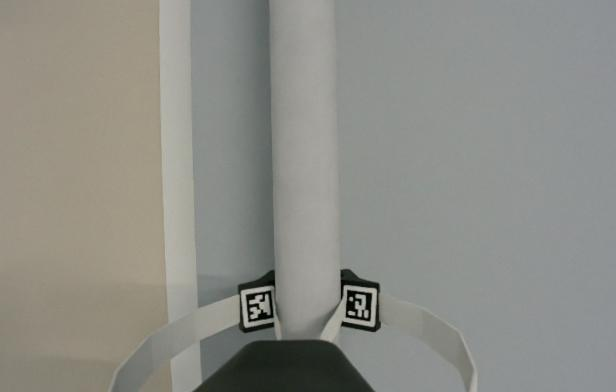

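Call:
move(blocking=false, r2={"base":{"translate_m":-0.139,"strafe_m":-0.091},"joints":{"wrist_yaw_rad":0.25},"speeds":{"wrist_yaw_rad":0.085},"pace":"slow","contact_limits":{"translate_m":0.8}}, cameras=[])

Call:
wait(seconds=4, cameras=[])

Call:
move(blocking=false, r2={"base":{"rotate_rad":0.15},"joints":{"wrist_yaw_rad":0.1},"speeds":{"wrist_yaw_rad":0.3},"pace":"slow","contact_limits":{"rotate_rad":0.8}}, cameras=[])

Call:
wait(seconds=2, cameras=["r2_wrist_camera"])

Call:
move(blocking=false, r2={"base":{"translate_m":-0.14,"strafe_m":-0.103},"joints":{"wrist_yaw_rad":0.25},"speeds":{"wrist_yaw_rad":0.08},"pace":"slow","contact_limits":{"translate_m":0.8}}, cameras=[])

Call:
wait(seconds=4, cameras=["r2_wrist_camera","r2_head_camera"])

Scene clock: 208.13 s.
move: r2 moving
r1: as last shown
r1.lidar_m: 0.92 0.96 1.11 2.45 2.56 2.10 1.97 2.08 2.37 2.25 1.19 0.89
r1.motor_effort: lift_m=+24(24) arm_m=-3(4) wheel_0=+2(2) wheel_1=-1(1) wheel_2=+0(0)
r1.servo_current: wrist_yaw_rad=39(59) wrist_pitch_rad=39(46) wrist_roll_rad=39(59) gripper_m=39(46)
r1.wrist_depth_mm: - - - - 759 640 - / - - - - 768 627 - / - - - - 778 615 - / - - - - - 609 - / - - - - - 615 - / - - 191 - 187 621 - / - 140 - 137 - 131 -
r2.base_odometry: x=-3.738 y=-1.301 heading=-2.968
r2.turned_by_wheels: +0.000
r2.turned_by_imu: +0.000
r2.base_tilt: forward=-0.6 right=+0.1
r2.lidar_m: 0.37 0.61 0.82 1.85 1.94 2.63 1.86 1.82 3.04 2.66 0.83 0.52
r2.base_status: translate_m moving; strafe_m moving
r2.joint_positions: lift_m=+0.920 arm_m=+0.000 wrist_yaw_rad=+0.134 wrist_pitch_rad=+0.001 wrist_roll_rad=+0.000 gripper_m=-0.025
r2.joint_status: wrist_yaw_rad moving
r2.measured_speeds: translate_m=-0.046 strafe_m=-0.032 rotate_rad=+0.001 lift_m=+0.000 arm_m=+0.000 wrist_yaw_rad=+0.085 wrist_pitch_rad=+0.000 wrist_roll_rad=+0.000
r2.motor_effort: lift_m=+21(21) arm_m=-4(4) wheel_0=-3(13) wheel_1=-10(13) wheel_2=+19(19)
r2.servo_current: wrist_yaw_rad=85(130) wrist_pitch_rad=39(46) wrist_roll_rad=52(59) gripper_m=124(143)
r2.contact_limits: translate_m 0.8
r2.hand_pose: x=+0.4684 y=-0.0482 z=+1.0977 quat_wxyz=(+0.998, +0.000, +0.001, +0.067) (m; r2's base frame)
r2.wrist_depth_mm: 377 366 242 163 241 241 240 / 382 370 244 166 243 242 241 / 382 373 246 167 244 241 243 / 387 373 246 165 246 245 244 / 389 377 249 167 246 245 245 / 392 379 184 168 181 248 247 / 394 382 251 - 250 249 248
pictures: none
No camera images: "cameras" was empty.

Scene clock: 210.47 s.
earlier move: r2 done
r1.base_odometry: x=-1.133 y=+1.268 heading=-2.413
r1.turned_by_wheels: +0.000
r1.turned_by_imu: +0.000
r1.base_tilt: forward=-1.6 right=+1.3
r1.lidar_m: 1.01 0.99 1.12 2.46 2.52 2.10 1.96 2.08 2.36 2.21 1.20 0.88
r1.base_status: not commanded
r1.joint_positions: lift_m=+0.600 arm_m=+0.000 wrist_yaw_rad=+0.002 wrist_pitch_rad=+0.002 wrist_roll_rad=+0.000 gripper_m=+0.056
r1.joint_status: not commanded
r1.measured_speeds: all 0
r1.motor_effort: lift_m=+24(24) arm_m=-3(4) wheel_0=+2(3) wheel_1=-1(1) wheel_2=+0(0)
r1.servo_current: wrist_yaw_rad=52(65) wrist_pitch_rad=46(52) wrist_roll_rad=33(72) gripper_m=46(52)
r1.hand_pose: x=+0.4595 y=-0.0868 z=+0.7772 quat_wxyz=(+1.000, +0.000, +0.001, +0.001) (m; r1's base frame)
r1.wrist_depth_mm: - - - - 904 627 - / - - - - 917 634 - / - - - - 931 634 - / - - - - - 640 - / - - - - - 634 - / - - 190 - 187 615 - / - 141 - 137 931 585 -
r2.base_odometry: x=-3.627 y=-1.197 heading=-2.967
r2.turned_by_wheels: +0.001
r2.turned_by_imu: -0.002
r2.base_tilt: forward=-0.6 right=+0.0
r2.lidar_m: 0.42 0.73 1.00 1.95 2.00 2.67 1.70 1.66 2.92 2.79 0.98 0.56
r2.base_status: done
r2.joint_positions: lift_m=+0.920 arm_m=+0.000 wrist_yaw_rad=+0.257 wrist_pitch_rad=+0.001 wrist_roll_rad=+0.000 gripper_m=-0.025
r2.joint_status: all done
r2.measured_speeds: all 0
r2.motor_effort: lift_m=+20(21) arm_m=-4(4) wheel_0=+8(13) wheel_1=-8(14) wheel_2=+18(19)
r2.servo_current: wrist_yaw_rad=52(130) wrist_pitch_rad=46(52) wrist_roll_rad=52(59) gripper_m=130(143)
r2.contact_limits: translate_m 0.8
r2.hand_pose: x=+0.4721 y=-0.0112 z=+1.0977 quat_wxyz=(+0.992, +0.000, +0.001, +0.128) (m; r2's base frame)
r2.wrist_depth_mm: - - 243 163 240 238 238 / - - 244 165 242 239 239 / - - 247 165 244 242 241 / - - 247 168 245 243 242 / - - 249 167 244 243 243 / - - 186 167 182 245 245 / - - 251 - 248 247 246
wait: 2.33 of 4 s (r2 has come to rest)
pictures: none
No camera images: "cameras" was empty.

Scene clock: 210.97 s.
move: r2 moving
r1: as last shown
r1.lidar_m: 1.00 0.99 1.10 2.46 2.57 2.09 1.96 2.09 2.36 2.25 1.19 0.88
r1.motor_effort: lift_m=+24(24) arm_m=-4(4) wheel_0=+2(2) wheel_1=-1(1) wheel_2=+0(0)
r1.servo_current: wrist_yaw_rad=52(72) wrist_pitch_rad=46(52) wrist_roll_rad=46(59) gripper_m=39(46)
r1.wrist_depth_mm: - - - - 904 634 - / - - - - 904 640 - / - - - - 917 640 - / - - - - - 634 - / - - - - - 640 - / - - 190 - 187 615 - / - 140 - 137 931 585 -
r2.base_odometry: x=-3.628 y=-1.197 heading=-2.856
r2.turned_by_wheels: +0.111
r2.turned_by_imu: +0.108
r2.base_tilt: forward=-0.7 right=+0.1
r2.lidar_m: 0.42 0.77 1.10 1.94 2.09 3.03 1.64 3.74 2.85 2.22 0.82 0.51
r2.base_status: rotate_rad moving
r2.joint_positions: lift_m=+0.920 arm_m=+0.000 wrist_yaw_rad=+0.127 wrist_pitch_rad=+0.001 wrist_roll_rad=+0.000 gripper_m=-0.025
r2.joint_status: wrist_yaw_rad moving
r2.measured_speeds: translate_m=+0.000 strafe_m=-0.001 rotate_rad=+0.285 lift_m=+0.000 arm_m=+0.000 wrist_yaw_rad=-0.367 wrist_pitch_rad=+0.000 wrist_roll_rad=+0.000
r2.motor_effort: lift_m=+21(21) arm_m=-4(4) wheel_0=-7(9) wheel_1=-9(11) wheel_2=+2(16)
r2.servo_current: wrist_yaw_rad=98(189) wrist_pitch_rad=46(46) wrist_roll_rad=39(52) gripper_m=130(137)
r2.contact_limits: rotate_rad 0.8
r2.hand_pose: x=+0.4681 y=-0.0501 z=+1.0977 quat_wxyz=(+0.998, +0.000, +0.001, +0.064) (m; r2's base frame)
r2.wrist_depth_mm: - - 242 163 242 243 - / - - 241 165 243 244 244 / - - 245 166 245 245 246 / - - 245 166 248 247 248 / - - 248 166 249 248 250 / - - 182 167 181 249 250 / - 123 249 - 251 250 252
pictures: none
No camera images: "cameras" was empty.

Scene clock: 211.53 s.
earlier move: r2 done
r1.base_odometry: x=-1.133 y=+1.268 heading=-2.413
r1.turned_by_wheels: +0.000
r1.turned_by_imu: +0.000
r1.base_tilt: forward=-1.6 right=+1.3
r1.lidar_m: 0.99 0.99 1.12 2.47 2.52 2.08 1.98 2.08 2.35 2.23 1.18 0.89
r1.base_status: not commanded
r1.joint_positions: lift_m=+0.600 arm_m=+0.000 wrist_yaw_rad=+0.002 wrist_pitch_rad=+0.002 wrist_roll_rad=+0.000 gripper_m=+0.056
r1.joint_status: not commanded
r1.measured_speeds: all 0
r1.motor_effort: lift_m=+24(24) arm_m=-3(4) wheel_0=+2(2) wheel_1=-1(1) wheel_2=+0(0)
r1.servo_current: wrist_yaw_rad=39(72) wrist_pitch_rad=46(52) wrist_roll_rad=39(65) gripper_m=46(46)
r1.hand_pose: x=+0.4595 y=-0.0868 z=+0.7772 quat_wxyz=(+1.000, +0.000, +0.001, +0.001) (m; r1's base frame)
r1.wrist_depth_mm: - - - - 917 640 - / - - - - 931 634 - / - - - - 931 640 - / - - - - - 640 - / - - - - - 640 - / - - 191 - 187 615 - / - 140 - 137 931 591 -
r2.base_odometry: x=-3.628 y=-1.197 heading=-2.819
r2.turned_by_wheels: +0.037
r2.turned_by_imu: +0.036
r2.base_tilt: forward=-0.6 right=+0.1
r2.lidar_m: 0.40 0.78 1.17 1.94 2.13 3.16 1.66 3.61 2.79 1.99 0.76 0.53
r2.base_status: done
r2.joint_positions: lift_m=+0.920 arm_m=+0.000 wrist_yaw_rad=+0.098 wrist_pitch_rad=+0.001 wrist_roll_rad=+0.000 gripper_m=-0.025
r2.joint_status: all done
r2.measured_speeds: all 0
r2.motor_effort: lift_m=+20(21) arm_m=-4(4) wheel_0=-16(18) wheel_1=-8(11) wheel_2=+0(16)
r2.servo_current: wrist_yaw_rad=52(189) wrist_pitch_rad=33(46) wrist_roll_rad=59(59) gripper_m=130(137)
r2.contact_limits: rotate_rad 0.8
r2.hand_pose: x=+0.4665 y=-0.0588 z=+1.0977 quat_wxyz=(+0.999, +0.000, +0.001, +0.049) (m; r2's base frame)
r2.wrist_depth_mm: - - 240 163 243 244 246 / - - 241 164 244 245 246 / - - 243 165 245 248 248 / - - 244 166 246 248 249 / - - 246 167 248 250 250 / - - 183 167 180 251 252 / - - 248 - 251 253 253
wait: 0.57 of 2 s (r2 has come to rest)
pictures: r2_wrist_camera
Images, in order (width x height): r2_wrist_camera 616x392.

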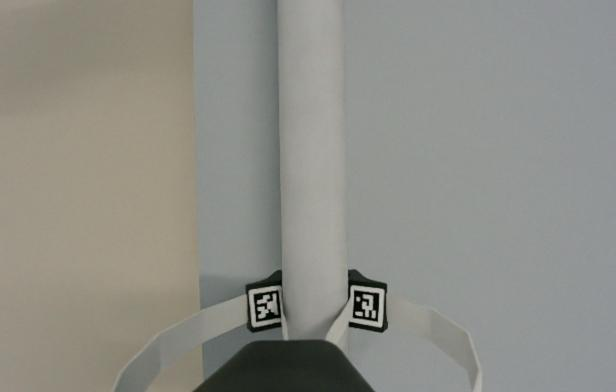

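Scene clock: 212.03 s.
move: r2 moving
r1: as last shown
r1.lidar_m: 0.99 0.98 1.10 2.45 2.54 2.08 1.97 2.10 2.38 2.25 1.20 0.86
r1.servo_current: wrist_yaw_rad=59(59) wrist_pitch_rad=39(46) wrist_roll_rad=52(65) gripper_m=46(46)
r1.wrist_depth_mm: - - - - 917 634 - / - - - - 917 634 - / - - - - 917 640 - / - - - - - 647 - / - - - - - 640 - / - - 190 - 187 621 - / - 140 - 137 931 585 -
r2.base_odometry: x=-3.620 y=-1.186 heading=-2.819
r2.turned_by_wheels: +0.000
r2.turned_by_imu: -0.018
r2.base_tilt: forward=-0.6 right=+0.1
r2.lidar_m: 0.41 0.78 1.14 1.96 2.12 3.12 1.65 3.68 2.83 2.10 0.81 0.53
r2.base_status: translate_m moving; strafe_m moving
r2.joint_positions: lift_m=+0.920 arm_m=+0.000 wrist_yaw_rad=+0.124 wrist_pitch_rad=+0.001 wrist_roll_rad=+0.000 gripper_m=-0.025
r2.joint_status: wrist_yaw_rad moving
r2.measured_speeds: translate_m=-0.042 strafe_m=-0.031 rotate_rad=+0.002 lift_m=+0.000 arm_m=+0.000 wrist_yaw_rad=+0.089 wrist_pitch_rad=+0.000 wrist_roll_rad=+0.000
r2.motor_effort: lift_m=+21(21) arm_m=-4(4) wheel_0=-5(13) wheel_1=-11(13) wheel_2=+16(16)
r2.servo_current: wrist_yaw_rad=72(124) wrist_pitch_rad=39(46) wrist_roll_rad=46(59) gripper_m=130(137)
r2.contact_limits: translate_m 0.8
r2.hand_pose: x=+0.4679 y=-0.0511 z=+1.0977 quat_wxyz=(+0.998, +0.000, +0.001, +0.062) (m; r2's base frame)
r2.wrist_depth_mm: - - 240 162 242 244 244 / - - 241 163 244 246 247 / - - 243 166 245 247 247 / - - 244 167 246 248 248 / - - 246 167 247 249 250 / - - 184 168 179 251 252 / - - 248 - 250 251 253
pictures: none
No camera images: "cameras" was empty.

Scene clock: 214.47 s.
earlier move: r2 done
r1.base_odometry: x=-1.133 y=+1.268 heading=-2.413
r1.turned_by_wheels: +0.000
r1.turned_by_imu: +0.000
r1.base_tilt: forward=-1.6 right=+1.3
r1.lidar_m: 1.07 0.99 1.08 2.45 2.55 2.08 1.97 2.06 2.35 2.25 1.18 0.88
r1.base_status: not commanded
r1.joint_positions: lift_m=+0.600 arm_m=+0.000 wrist_yaw_rad=+0.002 wrist_pitch_rad=+0.002 wrist_roll_rad=+0.000 gripper_m=+0.056
r1.joint_status: not commanded
r1.measured_speeds: all 0
r1.motor_effort: lift_m=+24(24) arm_m=-3(4) wheel_0=+2(2) wheel_1=-1(1) wheel_2=+0(0)
r1.servo_current: wrist_yaw_rad=52(72) wrist_pitch_rad=39(52) wrist_roll_rad=46(65) gripper_m=39(52)
r1.hand_pose: x=+0.4595 y=-0.0868 z=+0.7772 quat_wxyz=(+1.000, +0.000, +0.001, +0.001) (m; r1's base frame)
r1.wrist_depth_mm: - - - 1008 - 640 - / - - - 1008 - 634 - / - - - - - 640 - / - - - - - 640 - / - - - - - 627 - / - - 190 - 187 615 - / - 140 - 137 1708 585 -
r2.base_odometry: x=-3.528 y=-1.056 heading=-2.818
r2.turned_by_wheels: +0.001
r2.turned_by_imu: -0.008
r2.base_tilt: forward=-0.6 right=+0.1
r2.lidar_m: 0.40 0.90 1.32 2.06 2.19 3.20 1.53 3.53 2.75 2.54 1.06 0.56
r2.base_status: done
r2.joint_positions: lift_m=+0.920 arm_m=+0.000 wrist_yaw_rad=+0.258 wrist_pitch_rad=+0.001 wrist_roll_rad=+0.000 gripper_m=-0.025
r2.joint_status: all done
r2.measured_speeds: all 0
r2.motor_effort: lift_m=+20(21) arm_m=-4(4) wheel_0=+7(13) wheel_1=-7(17) wheel_2=+17(19)
r2.servo_current: wrist_yaw_rad=65(124) wrist_pitch_rad=46(46) wrist_roll_rad=52(59) gripper_m=130(137)
r2.contact_limits: translate_m 0.8
r2.hand_pose: x=+0.4721 y=-0.0108 z=+1.0977 quat_wxyz=(+0.992, +0.000, +0.001, +0.129) (m; r2's base frame)
r2.wrist_depth_mm: - - 242 163 241 241 241 / - - 243 164 243 242 242 / - - 244 165 244 243 244 / - - 246 167 247 246 245 / - - 248 167 246 247 245 / - - 184 167 182 248 247 / - - 250 - 249 249 249
wait: 2.43 of 4 s (r2 has come to rest)
pictures: r2_head_camera, r2_wrist_camera
Images, in order (width x height): r2_head_camera 420x560, r2_wrist_camera 616x392.

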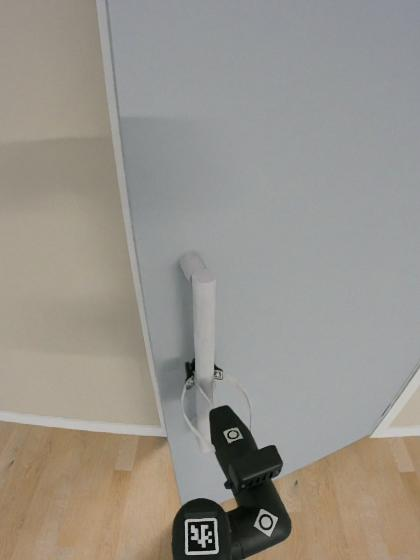

